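# Pour pellets into tube, restore beaker, seat disc on rods

## Task

Transfer the iron pellets out of the beaker into the clear tube, set the beaker upright on the bench again, and leave the loose disc lying on top of the pellets with both rods passing through its holes.

## Robot and tools

Robot: two arms, left_arm and right_arm, each ending in a parallel gripper. Every motion command carries 14 numbers: seven for left_arm (dx, dy, dz, rx, ry, rz, opening) followed by the same seven for right_arm. Both arms are always included, even when only one should move.

Frames: results report poses in the scene frame. Its origin sits at table-top height, halfway between the two arms' nominal bases; +z points up, +x points out over the table, and left_arm is on the +y side (arm names do not match image left or right). The real bases are offset from their nominal spots; a BASES line, if shown, gives their calibrated positions. The gripper's fingers point along its own +z and spread along its own y. end_effector_position (metres) is the point between the finger pads, about 1 cm short of the tips; end_effector_quat_wxyz is its orientation. Both can be wrong by a few centimetres, more at long reach.

Offsets: dx..rz are not poses. They are displacements from that arm's Hand target as it stood when the action or move began, measured along the Hand target's own axes. Scale: 1.0 equals 0.6 m for dx, dy, dz and 180 degrees for rotation; rx, ry, rz form one rotation vector. Range -1 to 1. Sending the same offset twice moves the arm twice. To leave an arm's pose alone, send 0 for its six pose numbers.

Opening: the seventh number of each arm is absolute, not an offset: +1 is fully open (0.094 m), -1 is shut. A 0 is a real command (half open), so to keep a grip, resend its current value (see Tool commands in the result).

execute_actions(actions, cameras): actions is a list of actions; each action is a table of up to 15 rows of 14 numbers, one row per control step of 1/30 s; a shorter table repeats its final row until 15 steps are used. Every row in an action is counted from that action's starting Hand target, not from the row before. An empty list just returns state and images. cameras selects images: omitted, null or ["all"] gives all, [] gives none; an unknown name invalidates the call.

move(target, speed, blend, opening_speed, blocking, cameras): target is one 14-number row or a list of up to 15 rows; all rows are offsets from the same starting Hand targets. Each gripper travels a straight line and rotates the short way; all arms finish together, and the whole path is capped at 10 s. speed is top speed in m/s (0.002 to 0.5, default 0.25; rotation up to twice that in rad/s), one value or one per target. blend (m) rounds corners at intermediate targets. opening_speed (0.2 or more, per second on the -1..1 scale) makes finger changes gradual; without it openings jump. Openings of the first target are sent at the start; new openings in later targets are applied only after the arms come to rest there. blocking=false returns after about 0.5 s while the move continues. Paths do not avoid obstacles or the other arm; avoid paths passing near an arm's own base. The result adds a move: line: done, off_target, moving, held, fault, plus which limits acted (paced = pose was clipped, held = steps withheld). done or off_target says nothing about contact.

wait(seconds, 0 to 10) lets the sim run with arms holding. stop brakes a running move. zoom_image(camera, region) enlarges [x0, y0, x1, y1] pixels (at most 504 by 504) of the latest image from cam_high, cam_left_wrist or cam_right_wrist. finished_scene(scene) ends the current scene, given its number; it is final, and the goal must hold without the robot.

Controller: each step the commanded pose is clipped to within 100 mm and 20 degrees of the measured pose. Hand target in the result is the last commanded pose after clipping and is the base for the next offsets. Friction and weight can leave the gripper a centimetre or more short; a further action (even all zeros) reasks for it, or send the remaining gap as an offset. When an arm is blocked it keeps pressing; to release, command its target back past the gripper.

Gripping: grip_measured uses the opening scale; empty it may read up to about 1.6 mm wide. On a hard part under full squeeze it reads a few millimetres under the part's width, more for small or round items. Full force begins roughly 0.05 below the touch reading (0.11 for small or round). Close slowly on fragile items. To release, command well above grip_measured. Each pad pushes about 50 to 64 N.

Joint velocities reading "within noise" means the arm is still. Joint torques follow joint order without the gripper; the first three wrap at ±28 N m. Joint ranges (rad): waist -2.618 to 3.054, shoulder 0 to 3.142, elbow 0 to 3.142 (straight 2.901), wrist pitch and yaw ±1.571, wrist roll ±2.094.

Cameras: cam_high, cam_left_wrist, cam_right_wrist, each 672x504; wrist cameras are fisheye.

Heat: holding loads, stretched arms or pushing against unreachable poses warm the motors, even while idle. MOTOR HOT appears at 75 °C; at 90 °C that arm folds and stays idle; at 100 °C it collapses.

Avoid: dropping things, releasing objects still in motion, fast impacts, strong presses, contact between the two arms (can end the scene), and anything leaving the table. Occasional tugs on held parts or nudges on loose ones may occur.

Each tool is called after "Call:" by a JSON object that holds its "method" and its "body", one argument or row to a line.

## Session

Call:
{"method": "execute_actions", "body": {
  "actions": []
}}

Scene clock: 0.00 s.
left_arm: end_effector_position=(+0.2618, +0.0057, +0.2665) grip_measured=+1.000 end_effector_quat_wxyz=(+0.255, +0.492, +0.832, +0.029) | right_arm: end_effector_position=(+0.2414, -0.1332, +0.1888) grip_measured=+1.000 end_effector_quat_wxyz=(-0.390, +0.695, -0.565, -0.212)
Joint positions: left_arm=[-1.04 1.58 1.737 -1.297 -0.299 0.078 0.094] | right_arm=[0.184 1.27 0.849 -0.695 -0.831 -1.376 0.094]
Joint velocities: within noise
Joint torques (N m): no reading
Heat: left arm: 26 °C; right arm: 33 °C.
Hand target: left_arm +0.2629, +0.0052, +0.2767; +0.270, +0.485, +0.831, +0.022 | right_arm +0.2418, -0.1303, +0.1993; -0.403, +0.694, -0.557, -0.215
Tool commands: left_gripper/opening=+1.0 right_gripper/opening=+1.0

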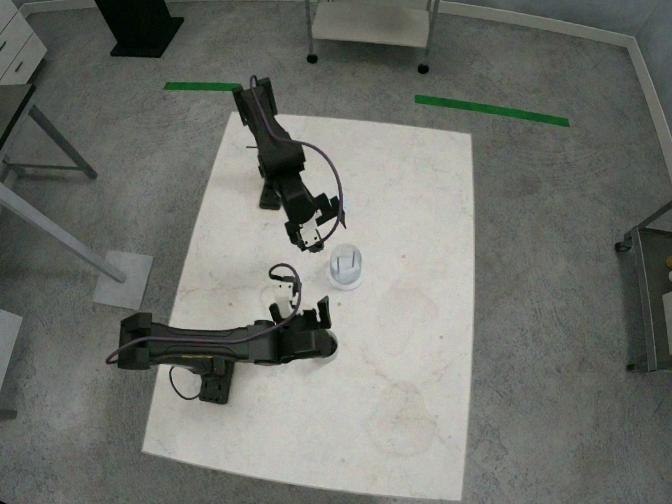

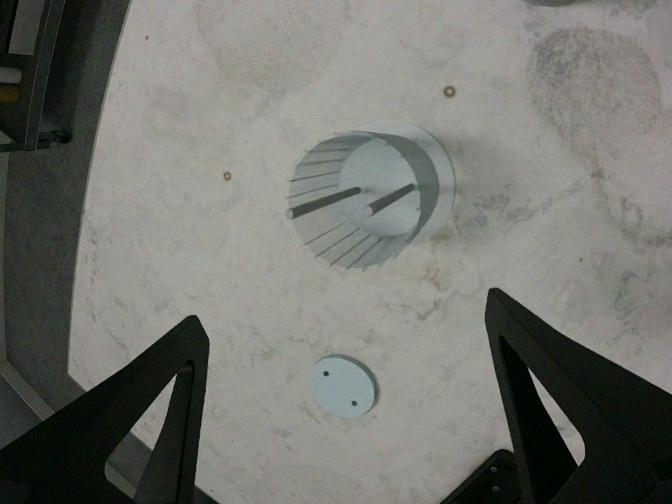

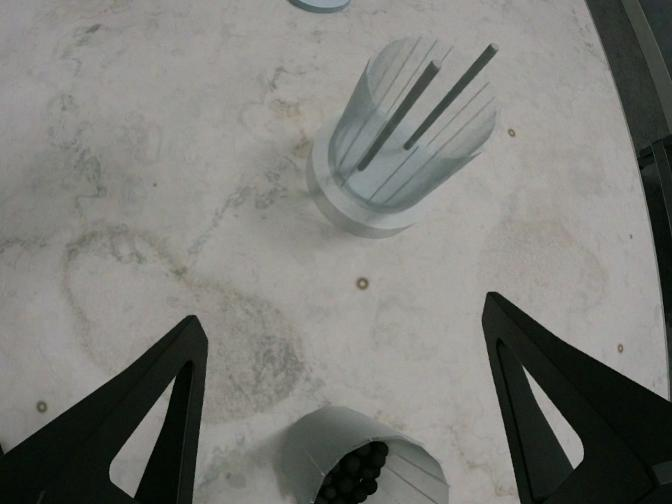

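Call:
{"method": "zoom_image", "body": {
  "camera": "cam_high",
  "region": [220, 160, 420, 400]
}}

Call:
{"method": "zoom_image", "body": {
  "camera": "cam_left_wrist",
  "region": [260, 100, 500, 440]
}}

Call:
{"method": "zoom_image", "body": {
  "camera": "cam_right_wrist",
  "region": [220, 0, 560, 504]
}}

Scaled by 2.100.

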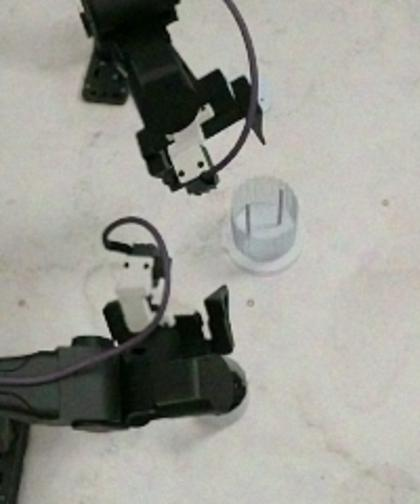

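Scaled by 1.482 from the camera's 672x504 image, which has a finer 960x720 frame.

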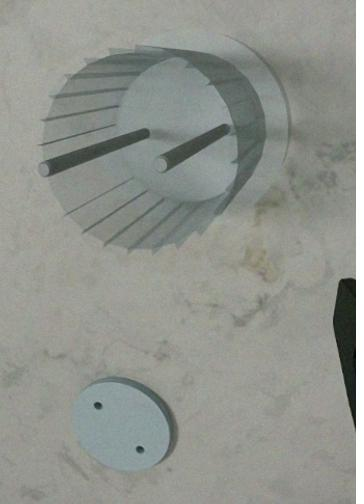

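Scaled by 1.000.

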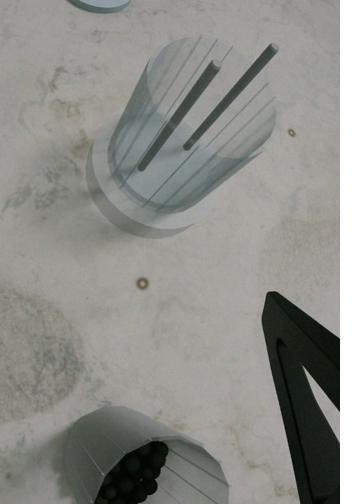

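Call:
{"method": "zoom_image", "body": {
  "camera": "cam_left_wrist",
  "region": [270, 110, 470, 280]
}}

Call:
{"method": "zoom_image", "body": {
  "camera": "cam_left_wrist",
  "region": [280, 330, 420, 440]
}}

Call:
{"method": "zoom_image", "body": {
  "camera": "cam_right_wrist",
  "region": [270, 20, 520, 250]
}}

Call:
{"method": "zoom_image", "body": {
  "camera": "cam_right_wrist",
  "region": [250, 380, 480, 504]
}}

Scaled by 2.520 from the camera's 672x504 image, which has a finer 960x720 frame.

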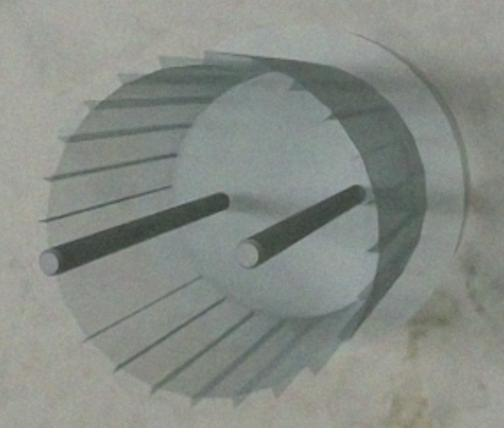

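Scaled by 3.600 from the camera's 672x504 image, which has a finer 960x720 frame.

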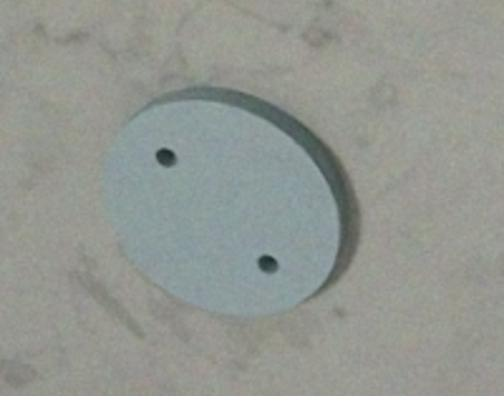

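Scaled by 2.016 from the camera's 672x504 image, which has a finer 960x720 frame.

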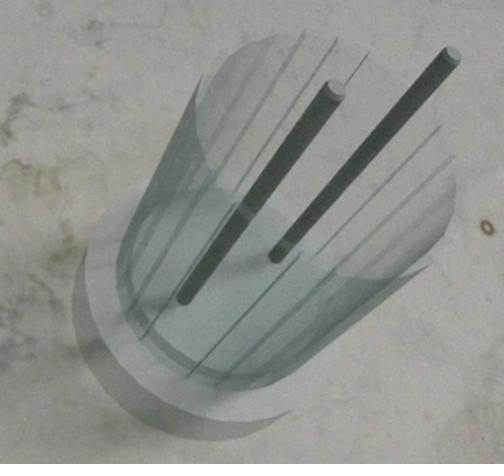

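Scaled by 2.191 from the camera's 672x504 image, which has a finer 960x720 frame.

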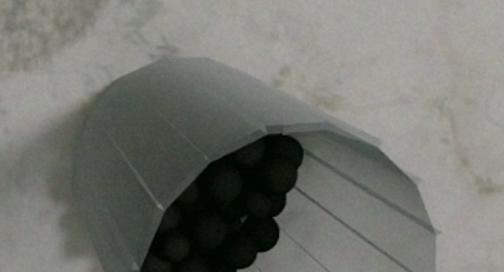

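Call:
{"method": "move", "body": {
  "target": [0,0,0,0,0,0,1, 0.1085,-0.0437,-0.1723,0.3135,0.0609,0.3378,1],
  "speed": 0.3
}}

Scene clock: 27.73 s.
left_arm: end_effector_position=(+0.2618, +0.0057, +0.2665) grip_measured=+1.000 end_effector_quat_wxyz=(+0.255, +0.492, +0.832, +0.029) | right_arm: end_effector_position=(+0.2689, -0.2518, +0.2071) grip_measured=+1.000 end_effector_quat_wxyz=(+0.453, -0.090, +0.886, +0.043)
Joint positions: left_arm=[-1.04 1.58 1.737 -1.297 -0.299 0.078 0.094] | right_arm=[0.261 0.739 0.585 -0.472 0.063 0.039 0.094]
Joint velocities: within noise
Joint torques (N m): left_arm=[-0.02 -7.65 6.79 1.18 -0.17 -0.03] | right_arm=[0.73 -0.08 8.24 1.28 0.11 0.17]
Heat: left arm: 29 °C; right arm: 33 °C.
Hand target: left_arm +0.2629, +0.0052, +0.2767; +0.270, +0.485, +0.831, +0.022 | right_arm +0.2697, -0.2505, +0.2194; +0.460, -0.085, +0.883, +0.044
Off the commanded pose: left_arm 0.010 m, 2 deg | right_arm 0.012 m, 1 deg.
move: off_target (right_arm)

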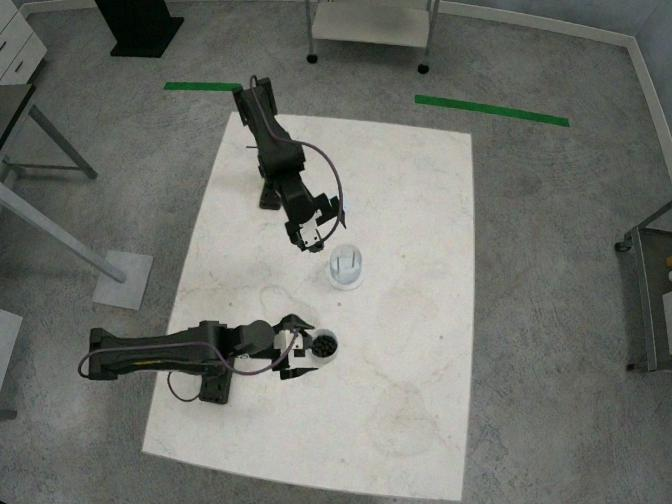

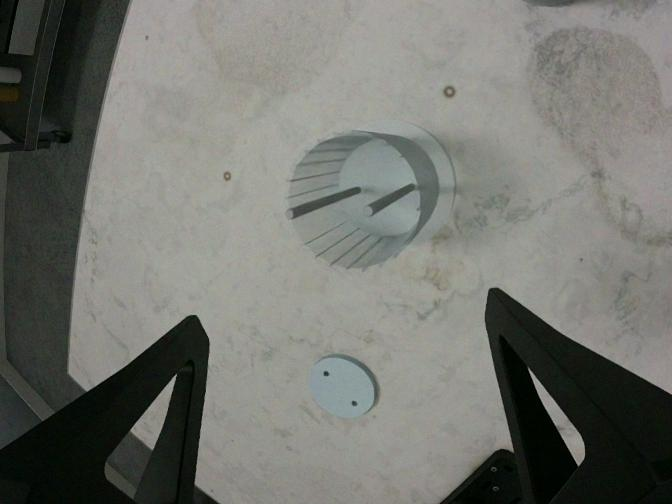

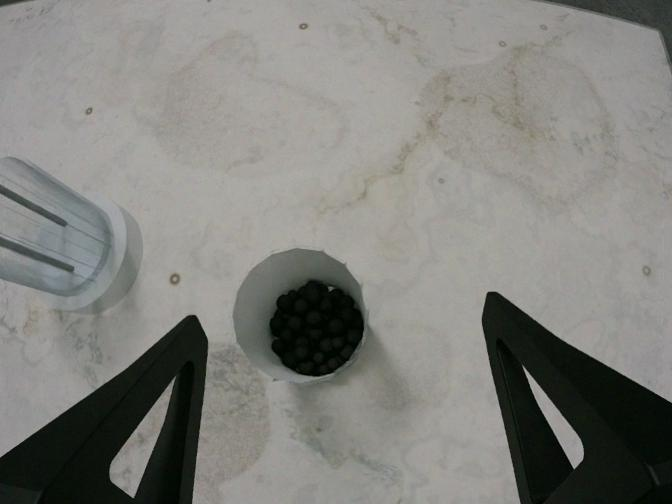

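Call:
{"method": "zoom_image", "body": {
  "camera": "cam_right_wrist",
  "region": [180, 220, 430, 410]
}}

Call:
{"method": "zoom_image", "body": {
  "camera": "cam_high",
  "region": [200, 160, 420, 410]
}}

Scaled by 2.016 from the camera's 672x504 image, which has a finer 960x720 frame.

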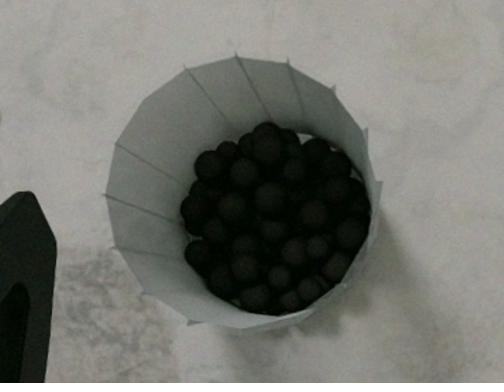

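Scaled by 2.016.

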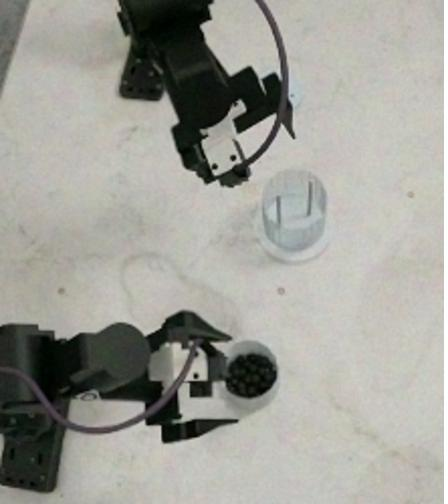

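Call:
{"method": "move", "body": {
  "target": [0.1397,-0.0158,-0.0822,0.0765,-0.2967,-0.0681,1, 0.07,0.0302,0.067,0,0,0,1],
  "speed": 0.3
}}

Scene clock: 45.97 s.
left_arm: end_effector_position=(+0.1998, +0.0819, +0.2717) grip_measured=+1.000 end_effector_quat_wxyz=(+0.546, +0.389, +0.675, -0.310) | right_arm: end_effector_position=(+0.2703, -0.2332, +0.1564) grip_measured=+1.000 end_effector_quat_wxyz=(+0.443, -0.092, +0.891, +0.041)
Joint positions: left_arm=[-0.669 0.466 0.562 -0.323 0.345 0.084 0.094] | right_arm=[0.382 0.812 0.422 -0.27 0.159 0.11 0.094]
Joint velocities: within noise
Joint torques (N m): left_arm=[0.69 0.36 6.26 2.38 0.19 -0.06] | right_arm=[0.69 -0.75 4.86 1.84 0.15 0.16]
Heat: left arm: 29 °C; right arm: 33 °C.
Hand target: left_arm +0.2000, +0.0799, +0.2801; +0.556, +0.383, +0.664, -0.321 | right_arm +0.2749, -0.2310, +0.1620; +0.460, -0.085, +0.883, +0.044
Off the commanded pose: left_arm 0.009 m, 2 deg | right_arm 0.008 m, 2 deg.
move: done

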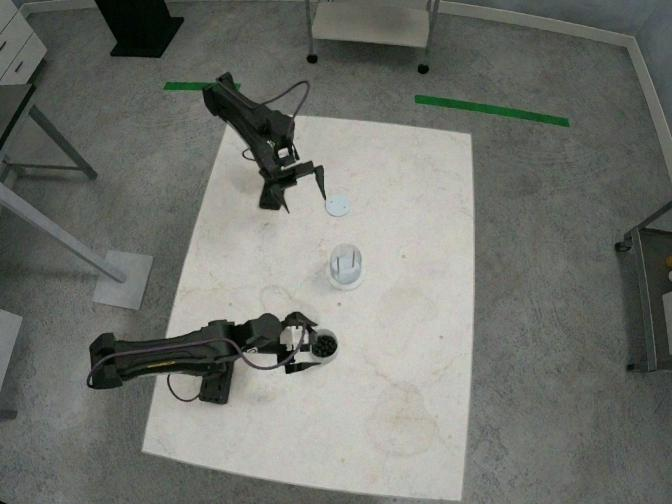

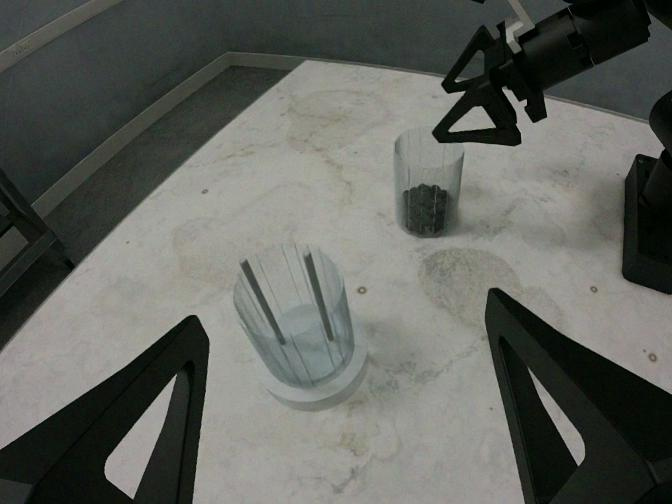

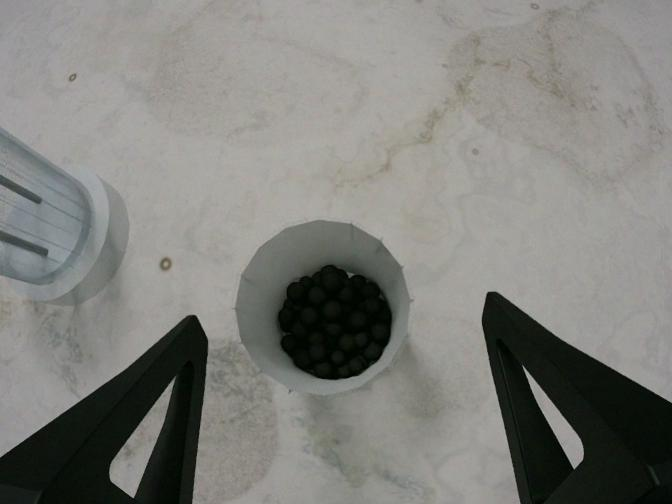

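Call:
{"method": "zoom_image", "body": {
  "camera": "cam_left_wrist",
  "region": [200, 220, 400, 420]
}}

Call:
{"method": "zoom_image", "body": {
  "camera": "cam_left_wrist",
  "region": [370, 0, 530, 260]
}}

Call:
{"method": "zoom_image", "body": {
  "camera": "cam_right_wrist",
  "region": [210, 200, 440, 410]
}}

Scaled by 2.520 from the camera's 672x504 image, which has a finer 960x720 frame.

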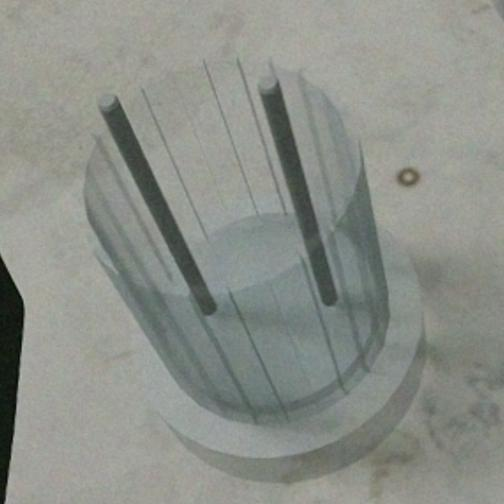

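Scaled by 1.938 from the camera's 672x504 image, which has a finer 960x720 frame.

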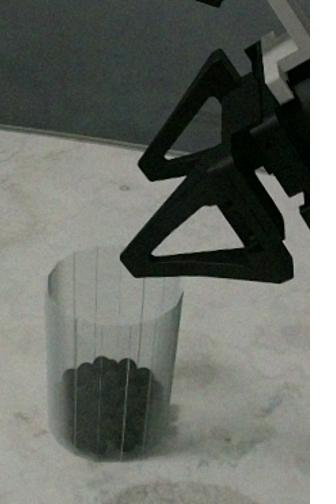

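Scaled by 2.191 from the camera's 672x504 image, which has a finer 960x720 frame.

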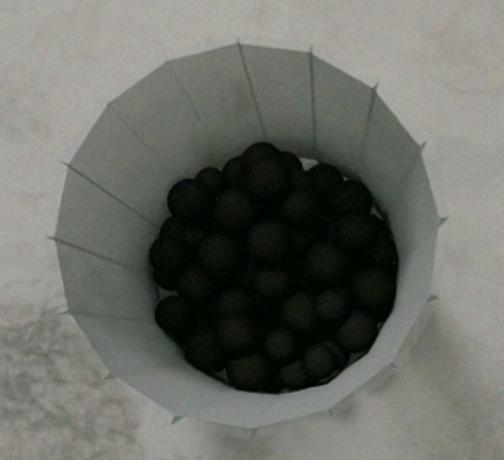

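Call:
{"method": "zoom_image", "body": {
  "camera": "cam_left_wrist",
  "region": [420, 0, 560, 160]
}}

Call:
{"method": "zoom_image", "body": {
  "camera": "cam_right_wrist",
  "region": [0, 280, 672, 504]
}}

Scaled by 3.150 from the camera's 672x504 image, which has a finer 960x720 frame.

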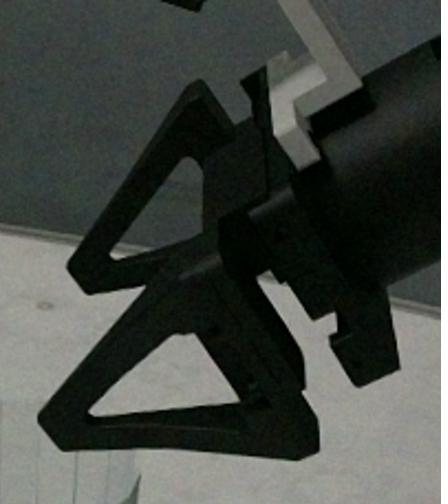

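Region (0, 280, 672, 504) is 672x224 pixels. A region can be at most 504 by 504 pixels.

Call:
{"method": "move", "body": {
  "target": [0,0,0,0,0,0,1, 0.0315,0.0205,0.045,0,0,0,1],
  "speed": 0.2
}}

Scene clock: 68.03 s.
left_arm: end_effector_position=(+0.1998, +0.0819, +0.2721) grip_measured=+1.000 end_effector_quat_wxyz=(+0.546, +0.388, +0.674, -0.311) | right_arm: end_effector_position=(+0.2789, -0.2173, +0.1252) grip_measured=+1.000 end_effector_quat_wxyz=(+0.443, -0.096, +0.891, +0.041)
Joint positions: left_arm=[-0.669 0.466 0.562 -0.321 0.345 0.083 0.094] | right_arm=[0.449 0.956 0.341 -0.052 0.208 0.145 0.094]
Joint velocities: within noise
Joint torques (N m): left_arm=[0.39 0.42 6.37 2.35 0.17 -0.13] | right_arm=[0.57 -1.4 4.52 1.82 0.22 0.16]
Heat: left arm: 30 °C; right arm: 32 °C.
Hand target: left_arm +0.2000, +0.0799, +0.2801; +0.556, +0.383, +0.664, -0.321 | right_arm +0.2837, -0.2168, +0.1310; +0.460, -0.085, +0.883, +0.044
Off the commanded pose: left_arm 0.008 m, 2 deg | right_arm 0.007 m, 3 deg.
move: off_target (right_arm)

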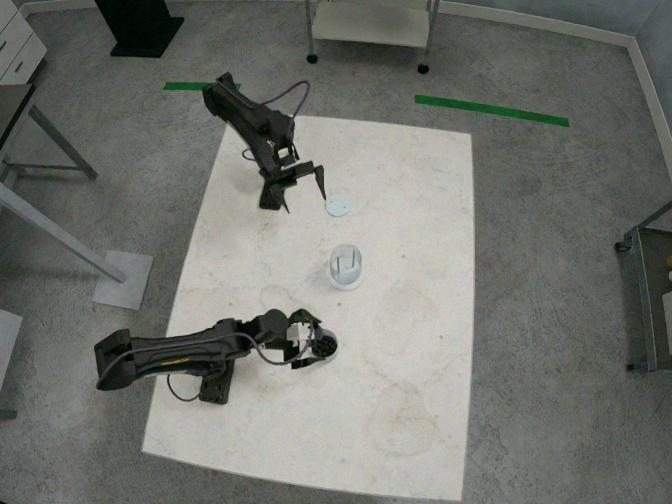

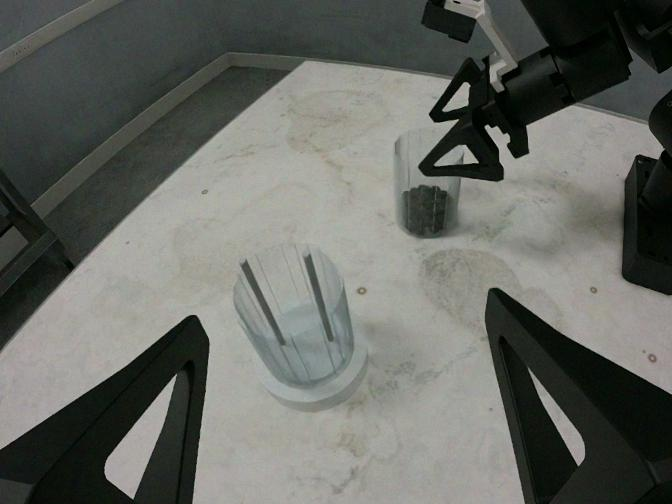

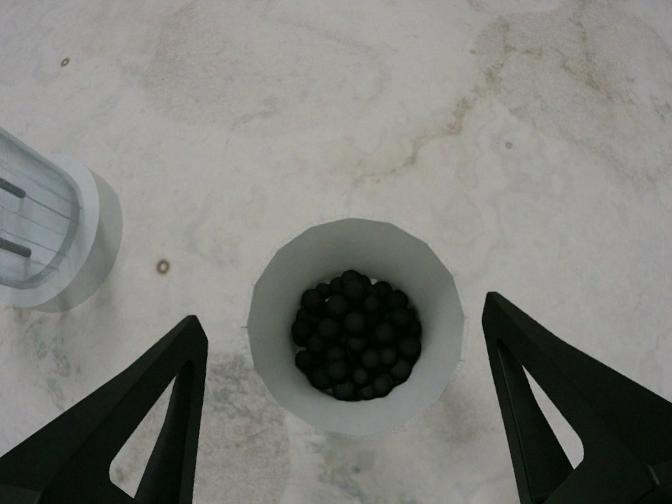

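Call:
{"method": "move", "body": {
  "target": [
    [0,0,0,0,0,0,1, -0.001,-0.0061,0.0015,0,0,0,1],
    [0,0,0,0,0,0,1, 0.0537,-0.0061,0.0398,0,0,0,1]
  ],
  "speed": 0.15
}}

Scene clock: 71.70 s.
left_arm: end_effector_position=(+0.1998, +0.0819, +0.2721) grip_measured=+1.000 end_effector_quat_wxyz=(+0.546, +0.388, +0.674, -0.311) | right_arm: end_effector_position=(+0.2808, -0.2200, +0.0857) grip_measured=+1.000 end_effector_quat_wxyz=(+0.445, -0.091, +0.890, +0.039)
Joint positions: left_arm=[-0.669 0.466 0.562 -0.321 0.345 0.083 0.094] | right_arm=[0.439 1.109 0.215 0.232 0.208 0.145 0.094]
Joint velocities: within noise
Joint torques (N m): left_arm=[0.62 0.47 5.96 2.32 0.17 -0.13] | right_arm=[-0.66 -1.73 3.97 1.81 0.05 -0.02]
Heat: left arm: 31 °C; right arm: 32 °C.
Hand target: left_arm +0.2000, +0.0799, +0.2801; +0.556, +0.383, +0.664, -0.321 | right_arm +0.2854, -0.2202, +0.0909; +0.460, -0.085, +0.883, +0.044
Off the commanded pose: left_arm 0.008 m, 2 deg | right_arm 0.007 m, 2 deg.
move: done

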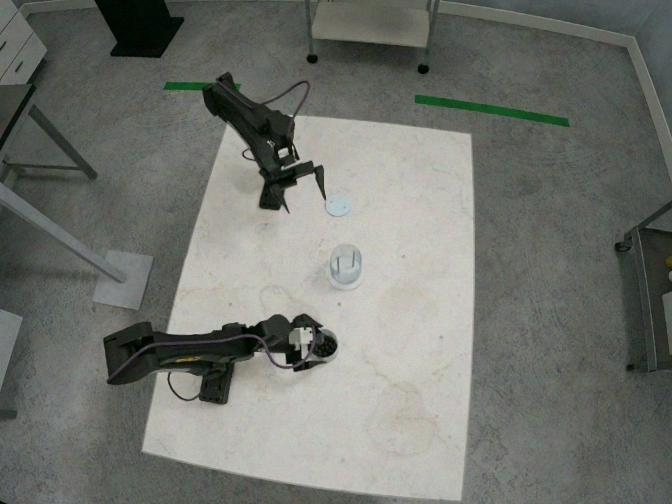

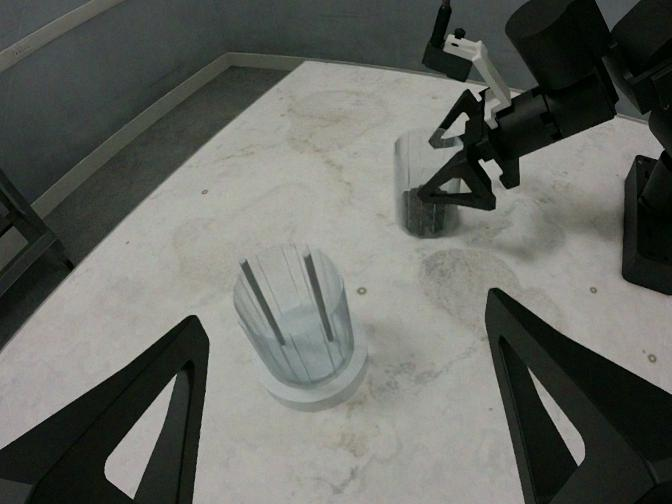

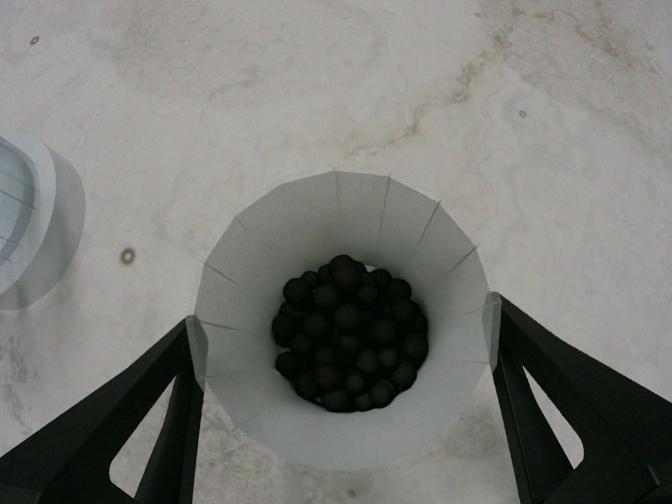

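Call:
{"method": "zoom_image", "body": {
  "camera": "cam_right_wrist",
  "region": [150, 160, 540, 490]
}}

Call:
{"method": "zoom_image", "body": {
  "camera": "cam_left_wrist",
  "region": [360, 60, 560, 260]
}}

Scaled by 1.292 from the camera's 672x504 image, which has a finer 960x720 frame.

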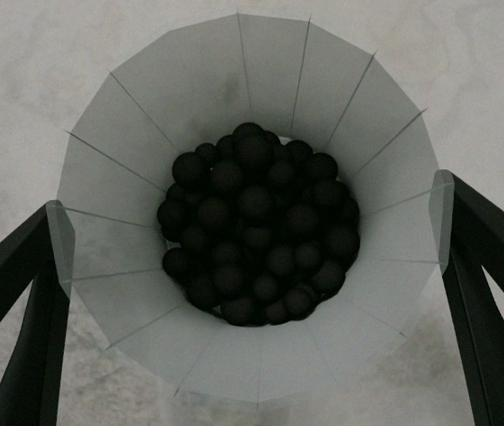

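Scaled by 2.520 from the camera's 672x504 image, which has a finer 960x720 frame.

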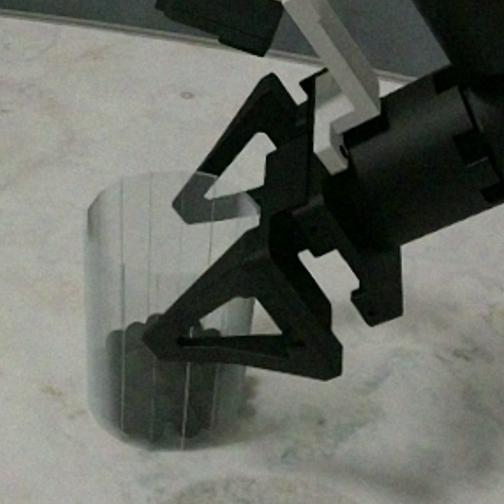

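Call:
{"method": "move", "body": {
  "target": [0,0,0,0,0,0,1, 0.0477,0,0.0334,0,0,0,1],
  "speed": 0.1,
  "cameras": ["cam_right_wrist","cam_left_wrist"]
}}

Scene clock: 73.97 s.
left_arm: end_effector_position=(+0.1998, +0.0819, +0.2721) grip_measured=+1.000 end_effector_quat_wxyz=(+0.546, +0.388, +0.674, -0.311) | right_arm: end_effector_position=(+0.2816, -0.2195, +0.0512) grip_measured=+1.000 end_effector_quat_wxyz=(+0.446, -0.091, +0.890, +0.040)
Joint positions: left_arm=[-0.669 0.466 0.562 -0.321 0.345 0.083 0.094] | right_arm=[0.439 1.355 0.131 0.565 0.208 0.145 0.094]
Joint velocities: within noise
Joint torques (N m): left_arm=[0.75 0.43 6.39 2.35 0.17 -0.11] | right_arm=[-0.76 -2.36 3.06 1.82 0.01 0]
Heat: left arm: 31 °C; right arm: 32 °C.
Hand target: left_arm +0.2000, +0.0799, +0.2801; +0.556, +0.383, +0.664, -0.321 | right_arm +0.2854, -0.2202, +0.0560; +0.460, -0.085, +0.883, +0.044
Off the commanded pose: left_arm 0.008 m, 2 deg | right_arm 0.006 m, 2 deg.
move: done
Images, in order (width x height): cam_left_wrist 672x504, cam_right_wrist 672x504.

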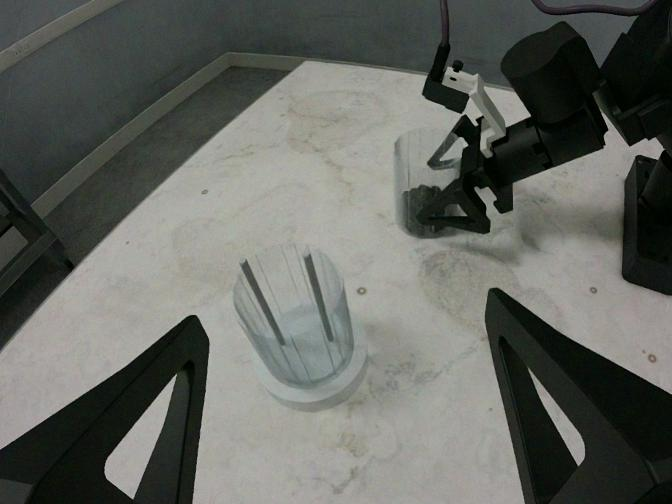

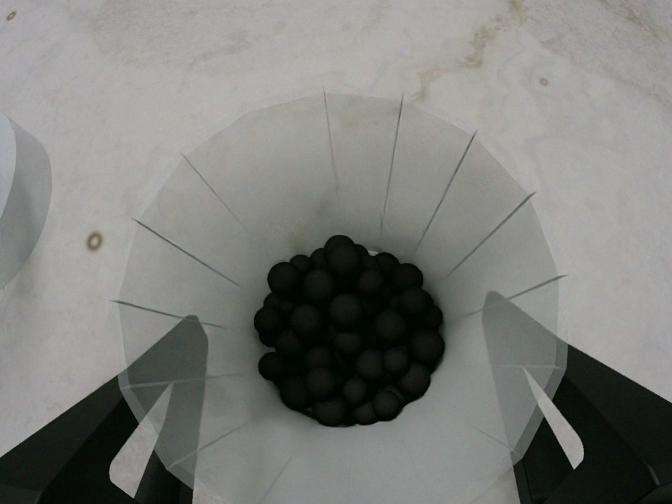

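Call:
{"method": "move", "body": {
  "target": [0,0,0,0,0,0,1, 0,0,0,0,0,0,0.6],
  "opening_speed": 0.2,
  "cameras": ["cam_right_wrist","cam_left_wrist"]
}}

Scene clock: 77.40 s.
left_arm: end_effector_position=(+0.1998, +0.0819, +0.2721) grip_measured=+1.000 end_effector_quat_wxyz=(+0.546, +0.387, +0.675, -0.311) | right_arm: end_effector_position=(+0.2824, -0.2212, +0.0515) grip_measured=+0.654 end_effector_quat_wxyz=(+0.447, -0.088, +0.890, +0.039)
Joint positions: left_arm=[-0.669 0.466 0.562 -0.321 0.345 0.081 0.094] | right_arm=[0.433 1.355 0.131 0.566 0.208 0.147 0.078]
Joint velocities: within noise
Joint torques (N m): left_arm=[0.61 0.29 6.34 2.37 0.18 -0.14] | right_arm=[-0.55 -2.32 2.84 1.8 0 0.01]
Heat: left arm: 31 °C; right arm: 32 °C.
Hand target: left_arm +0.2000, +0.0799, +0.2801; +0.556, +0.383, +0.664, -0.321 | right_arm +0.2854, -0.2202, +0.0560; +0.460, -0.085, +0.883, +0.044
Off the commanded pose: left_arm 0.008 m, 2 deg | right_arm 0.005 m, 2 deg.
move: done
Images, in order (width x height): cam_left_wrist 672x504, cam_right_wrist 672x504.

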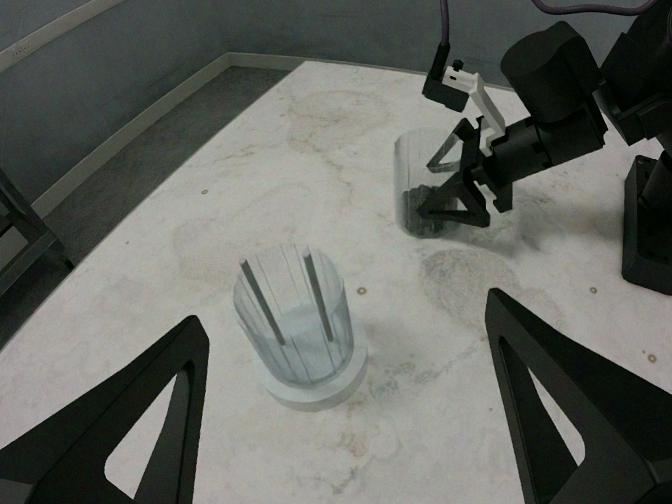

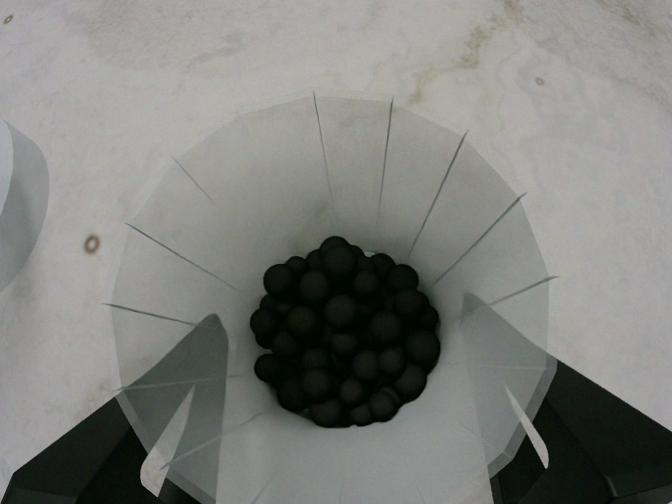

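Call:
{"method": "move", "body": {
  "target": [0,0,0,0,0,0,1, 0,0,0,0,0,0,0.5],
  "opening_speed": 0.2,
  "cameras": ["cam_right_wrist"]
}}

Scene clock: 78.80 s.
left_arm: end_effector_position=(+0.1998, +0.0819, +0.2721) grip_measured=+1.000 end_effector_quat_wxyz=(+0.546, +0.387, +0.675, -0.311) | right_arm: end_effector_position=(+0.2824, -0.2212, +0.0515) grip_measured=+0.654 end_effector_quat_wxyz=(+0.447, -0.088, +0.890, +0.039)
Joint positions: left_arm=[-0.669 0.466 0.562 -0.321 0.345 0.081 0.094] | right_arm=[0.433 1.355 0.131 0.566 0.208 0.147 0.078]
Joint velocities: within noise
Joint torques (N m): left_arm=[0.76 0.29 6.09 2.36 0.15 -0.16] | right_arm=[-0.61 -2.48 2.89 1.84 0.01 0]
Heat: left arm: 31 °C; right arm: 32 °C.
Hand target: left_arm +0.2000, +0.0799, +0.2801; +0.556, +0.383, +0.664, -0.321 | right_arm +0.2854, -0.2202, +0.0560; +0.460, -0.085, +0.883, +0.044
Off the commanded pose: left_arm 0.008 m, 2 deg | right_arm 0.005 m, 2 deg.
move: done
Images, in order (width x height): cam_right_wrist 672x504.

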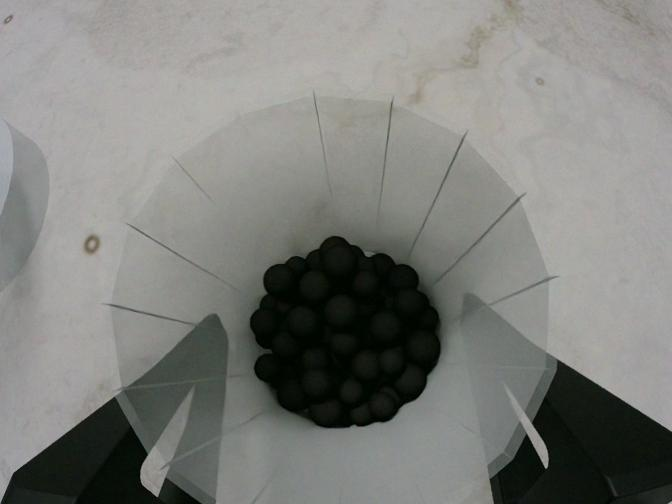

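Call:
{"method": "move", "body": {
  "target": [0,0,0,0,0,0,1, -0.0683,0,-0.0478,0,0,0,0.5],
  "speed": 0.08
}}

Scene clock: 80.83 s.
left_arm: end_effector_position=(+0.1998, +0.0819, +0.2721) grip_measured=+1.000 end_effector_quat_wxyz=(+0.546, +0.387, +0.675, -0.311) | right_arm: end_effector_position=(+0.2679, -0.2272, +0.0747) grip_measured=+0.654 end_effector_quat_wxyz=(+0.417, -0.094, +0.904, +0.031)
Joint positions: left_arm=[-0.669 0.466 0.562 -0.321 0.345 0.081 0.094] | right_arm=[0.433 1.071 0.206 0.138 0.203 0.147 0.078]
Joint velocities: within noise
Joint torques (N m): left_arm=[0.21 0.2 6.39 2.35 0.14 -0.09] | right_arm=[-0.61 -4.71 7.95 1.54 0.06 -0.02]
Heat: left arm: 31 °C; right arm: 32 °C.
Hand target: left_arm +0.2000, +0.0799, +0.2801; +0.556, +0.383, +0.664, -0.321 | right_arm +0.2854, -0.2202, +0.1060; +0.460, -0.085, +0.883, +0.044
Off the commanded pose: left_arm 0.008 m, 2 deg | right_arm 0.037 m, 6 deg.
move: off_target (right_arm)

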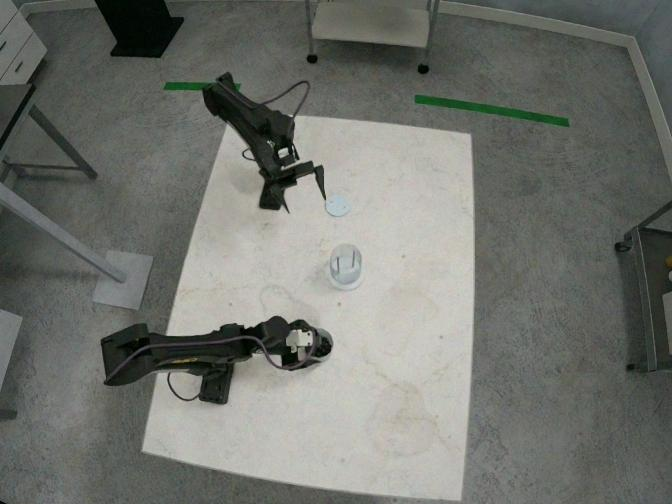

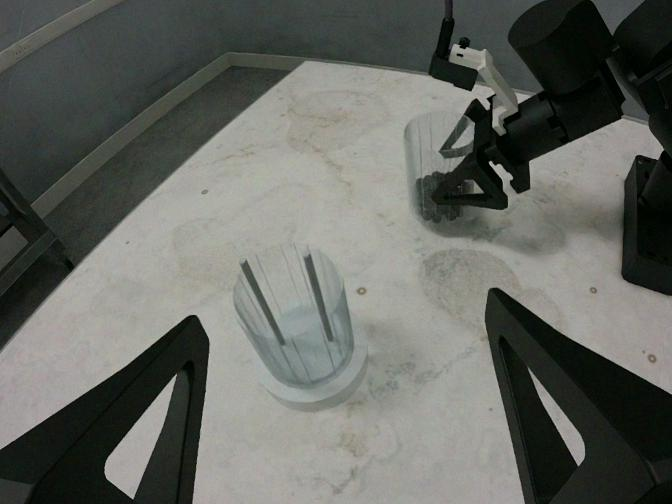

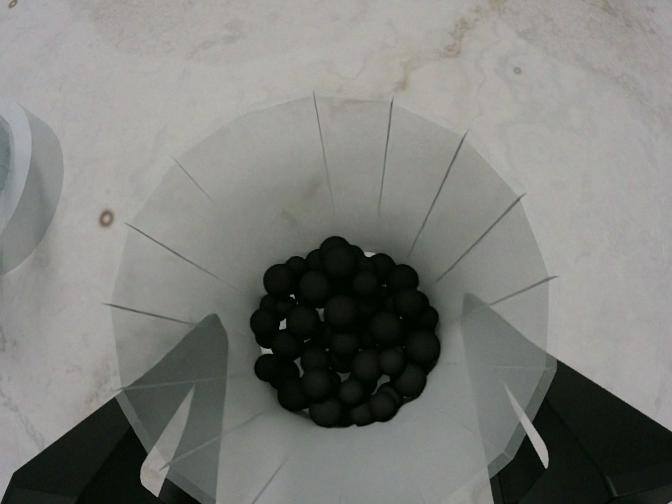

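Call:
{"method": "move", "body": {
  "target": [0,0,0,0,0,0,1, -0.1377,0.0343,-0.0217,0,-0.0222,0,0.5],
  "speed": 0.12
}}

Scene clock: 87.63 s.
left_arm: end_effector_position=(+0.1998, +0.0819, +0.2721) grip_measured=+1.000 end_effector_quat_wxyz=(+0.546, +0.387, +0.675, -0.311) | right_arm: end_effector_position=(+0.3041, -0.1969, +0.1529) grip_measured=+0.654 end_effector_quat_wxyz=(+0.456, -0.101, +0.883, +0.040)
Joint positions: left_arm=[-0.669 0.466 0.562 -0.321 0.345 0.081 0.094] | right_arm=[0.491 1.069 0.481 -0.053 0.244 0.153 0.078]
Joint velocities: within noise
Joint torques (N m): left_arm=[0.81 0.29 6.37 2.38 0.15 -0.1] | right_arm=[0.65 -2.99 8.81 1.64 0.26 0.17]
Heat: left arm: 32 °C; right arm: 32 °C.
Hand target: left_arm +0.2000, +0.0799, +0.2801; +0.556, +0.383, +0.664, -0.321 | right_arm +0.3176, -0.1930, +0.1811; +0.490, -0.083, +0.866, +0.047
Off the commanded pose: left_arm 0.008 m, 2 deg | right_arm 0.032 m, 5 deg.
move: off_target (right_arm)

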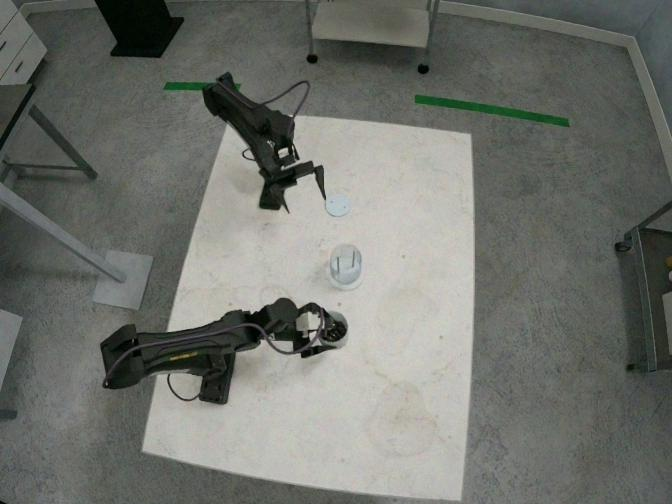

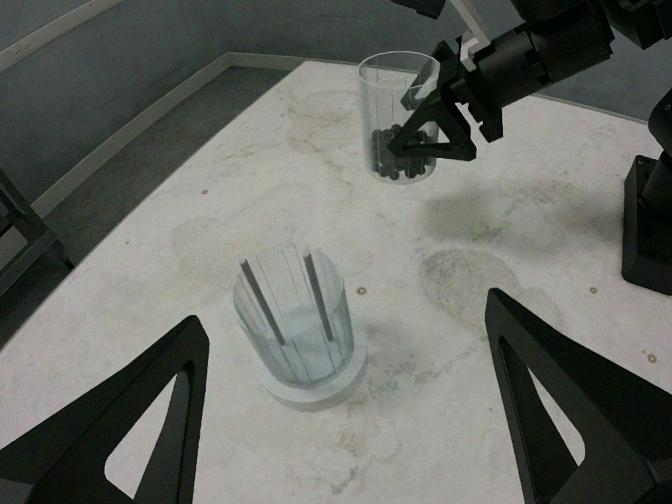

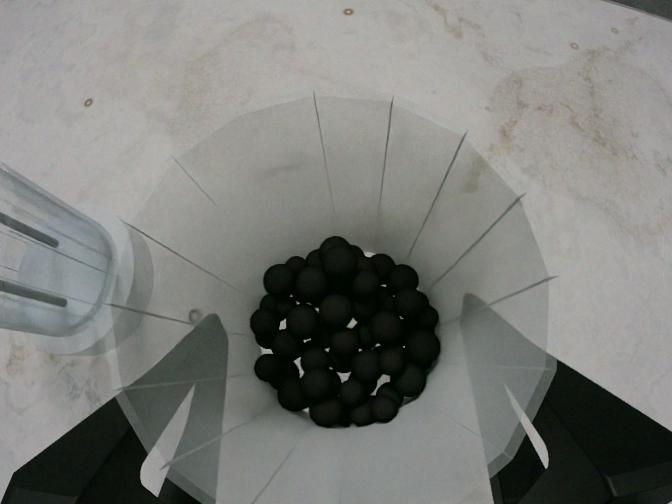

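Call:
{"method": "zoom_image", "body": {
  "camera": "cam_right_wrist",
  "region": [0, 130, 200, 380]
}}

Call:
{"method": "zoom_image", "body": {
  "camera": "cam_left_wrist",
  "region": [330, 20, 490, 220]
}}

Scaled by 2.016 from the camera's 672x504 image, which has a finer 960x720 frame.

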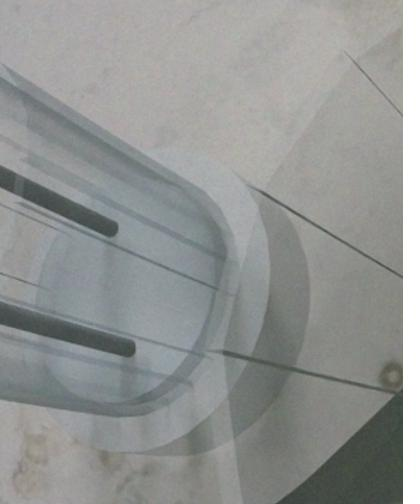

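Scaled by 2.520 from the camera's 672x504 image, which has a finer 960x720 frame.

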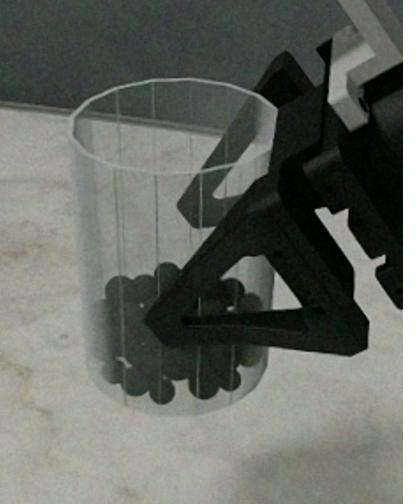

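Call:
{"method": "move", "body": {
  "target": [0,0,0,0,0,0,1, -0.0982,0.163,0.1348,-0.0911,0.0085,-0.0563,0.5],
  "speed": 0.12
}}

Scene clock: 97.07 s.
left_arm: end_effector_position=(+0.1998, +0.0819, +0.2721) grip_measured=+1.000 end_effector_quat_wxyz=(+0.546, +0.387, +0.675, -0.311) | right_arm: end_effector_position=(+0.3720, -0.0959, +0.1506) grip_measured=+0.654 end_effector_quat_wxyz=(+0.402, -0.228, +0.880, +0.108)
Joint positions: left_arm=[-0.669 0.466 0.562 -0.321 0.345 0.081 0.094] | right_arm=[0.528 1.554 0.889 -0.047 0.019 0.026 0.078]
Joint velocities: within noise
Joint torques (N m): left_arm=[0.65 0.38 6.27 2.36 0.21 -0.08] | right_arm=[0.62 -6.82 9.02 2.23 -0.11 -0.09]
Heat: left arm: 33 °C; right arm: 32 °C.
Hand target: left_arm +0.2000, +0.0799, +0.2801; +0.556, +0.383, +0.664, -0.321 | right_arm +0.3969, -0.0780, +0.1900; +0.464, -0.229, +0.847, +0.125
Off the commanded pose: left_arm 0.008 m, 2 deg | right_arm 0.050 m, 8 deg.
move: off_target (right_arm)

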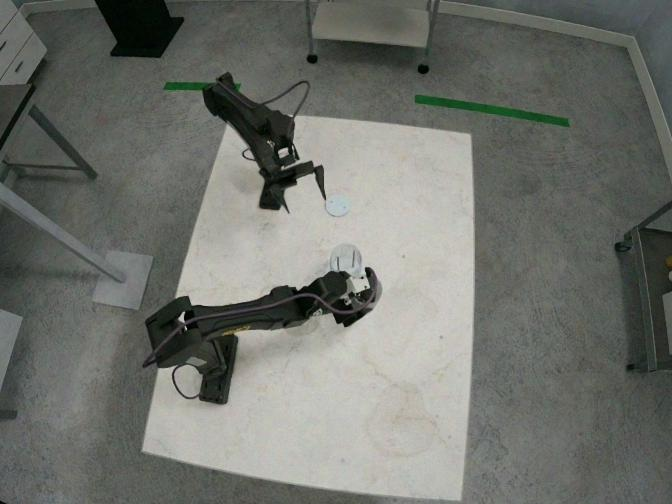

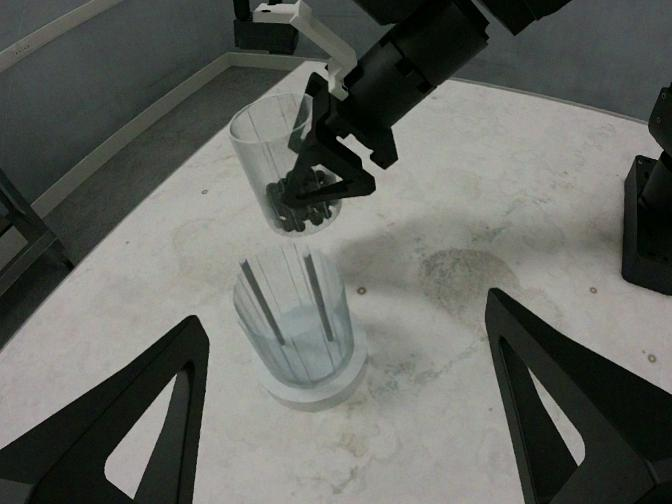

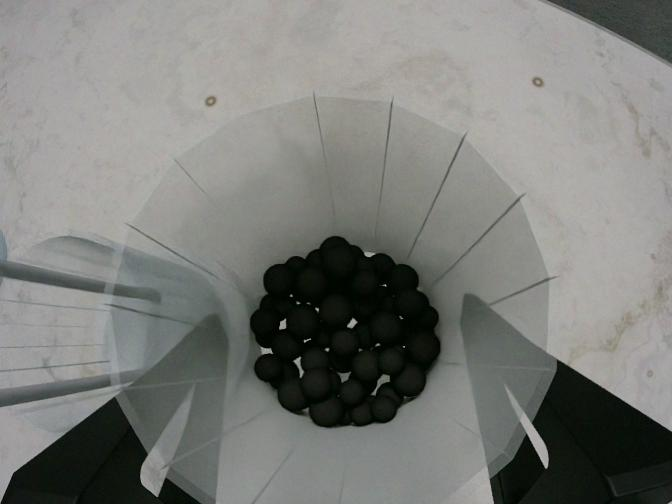

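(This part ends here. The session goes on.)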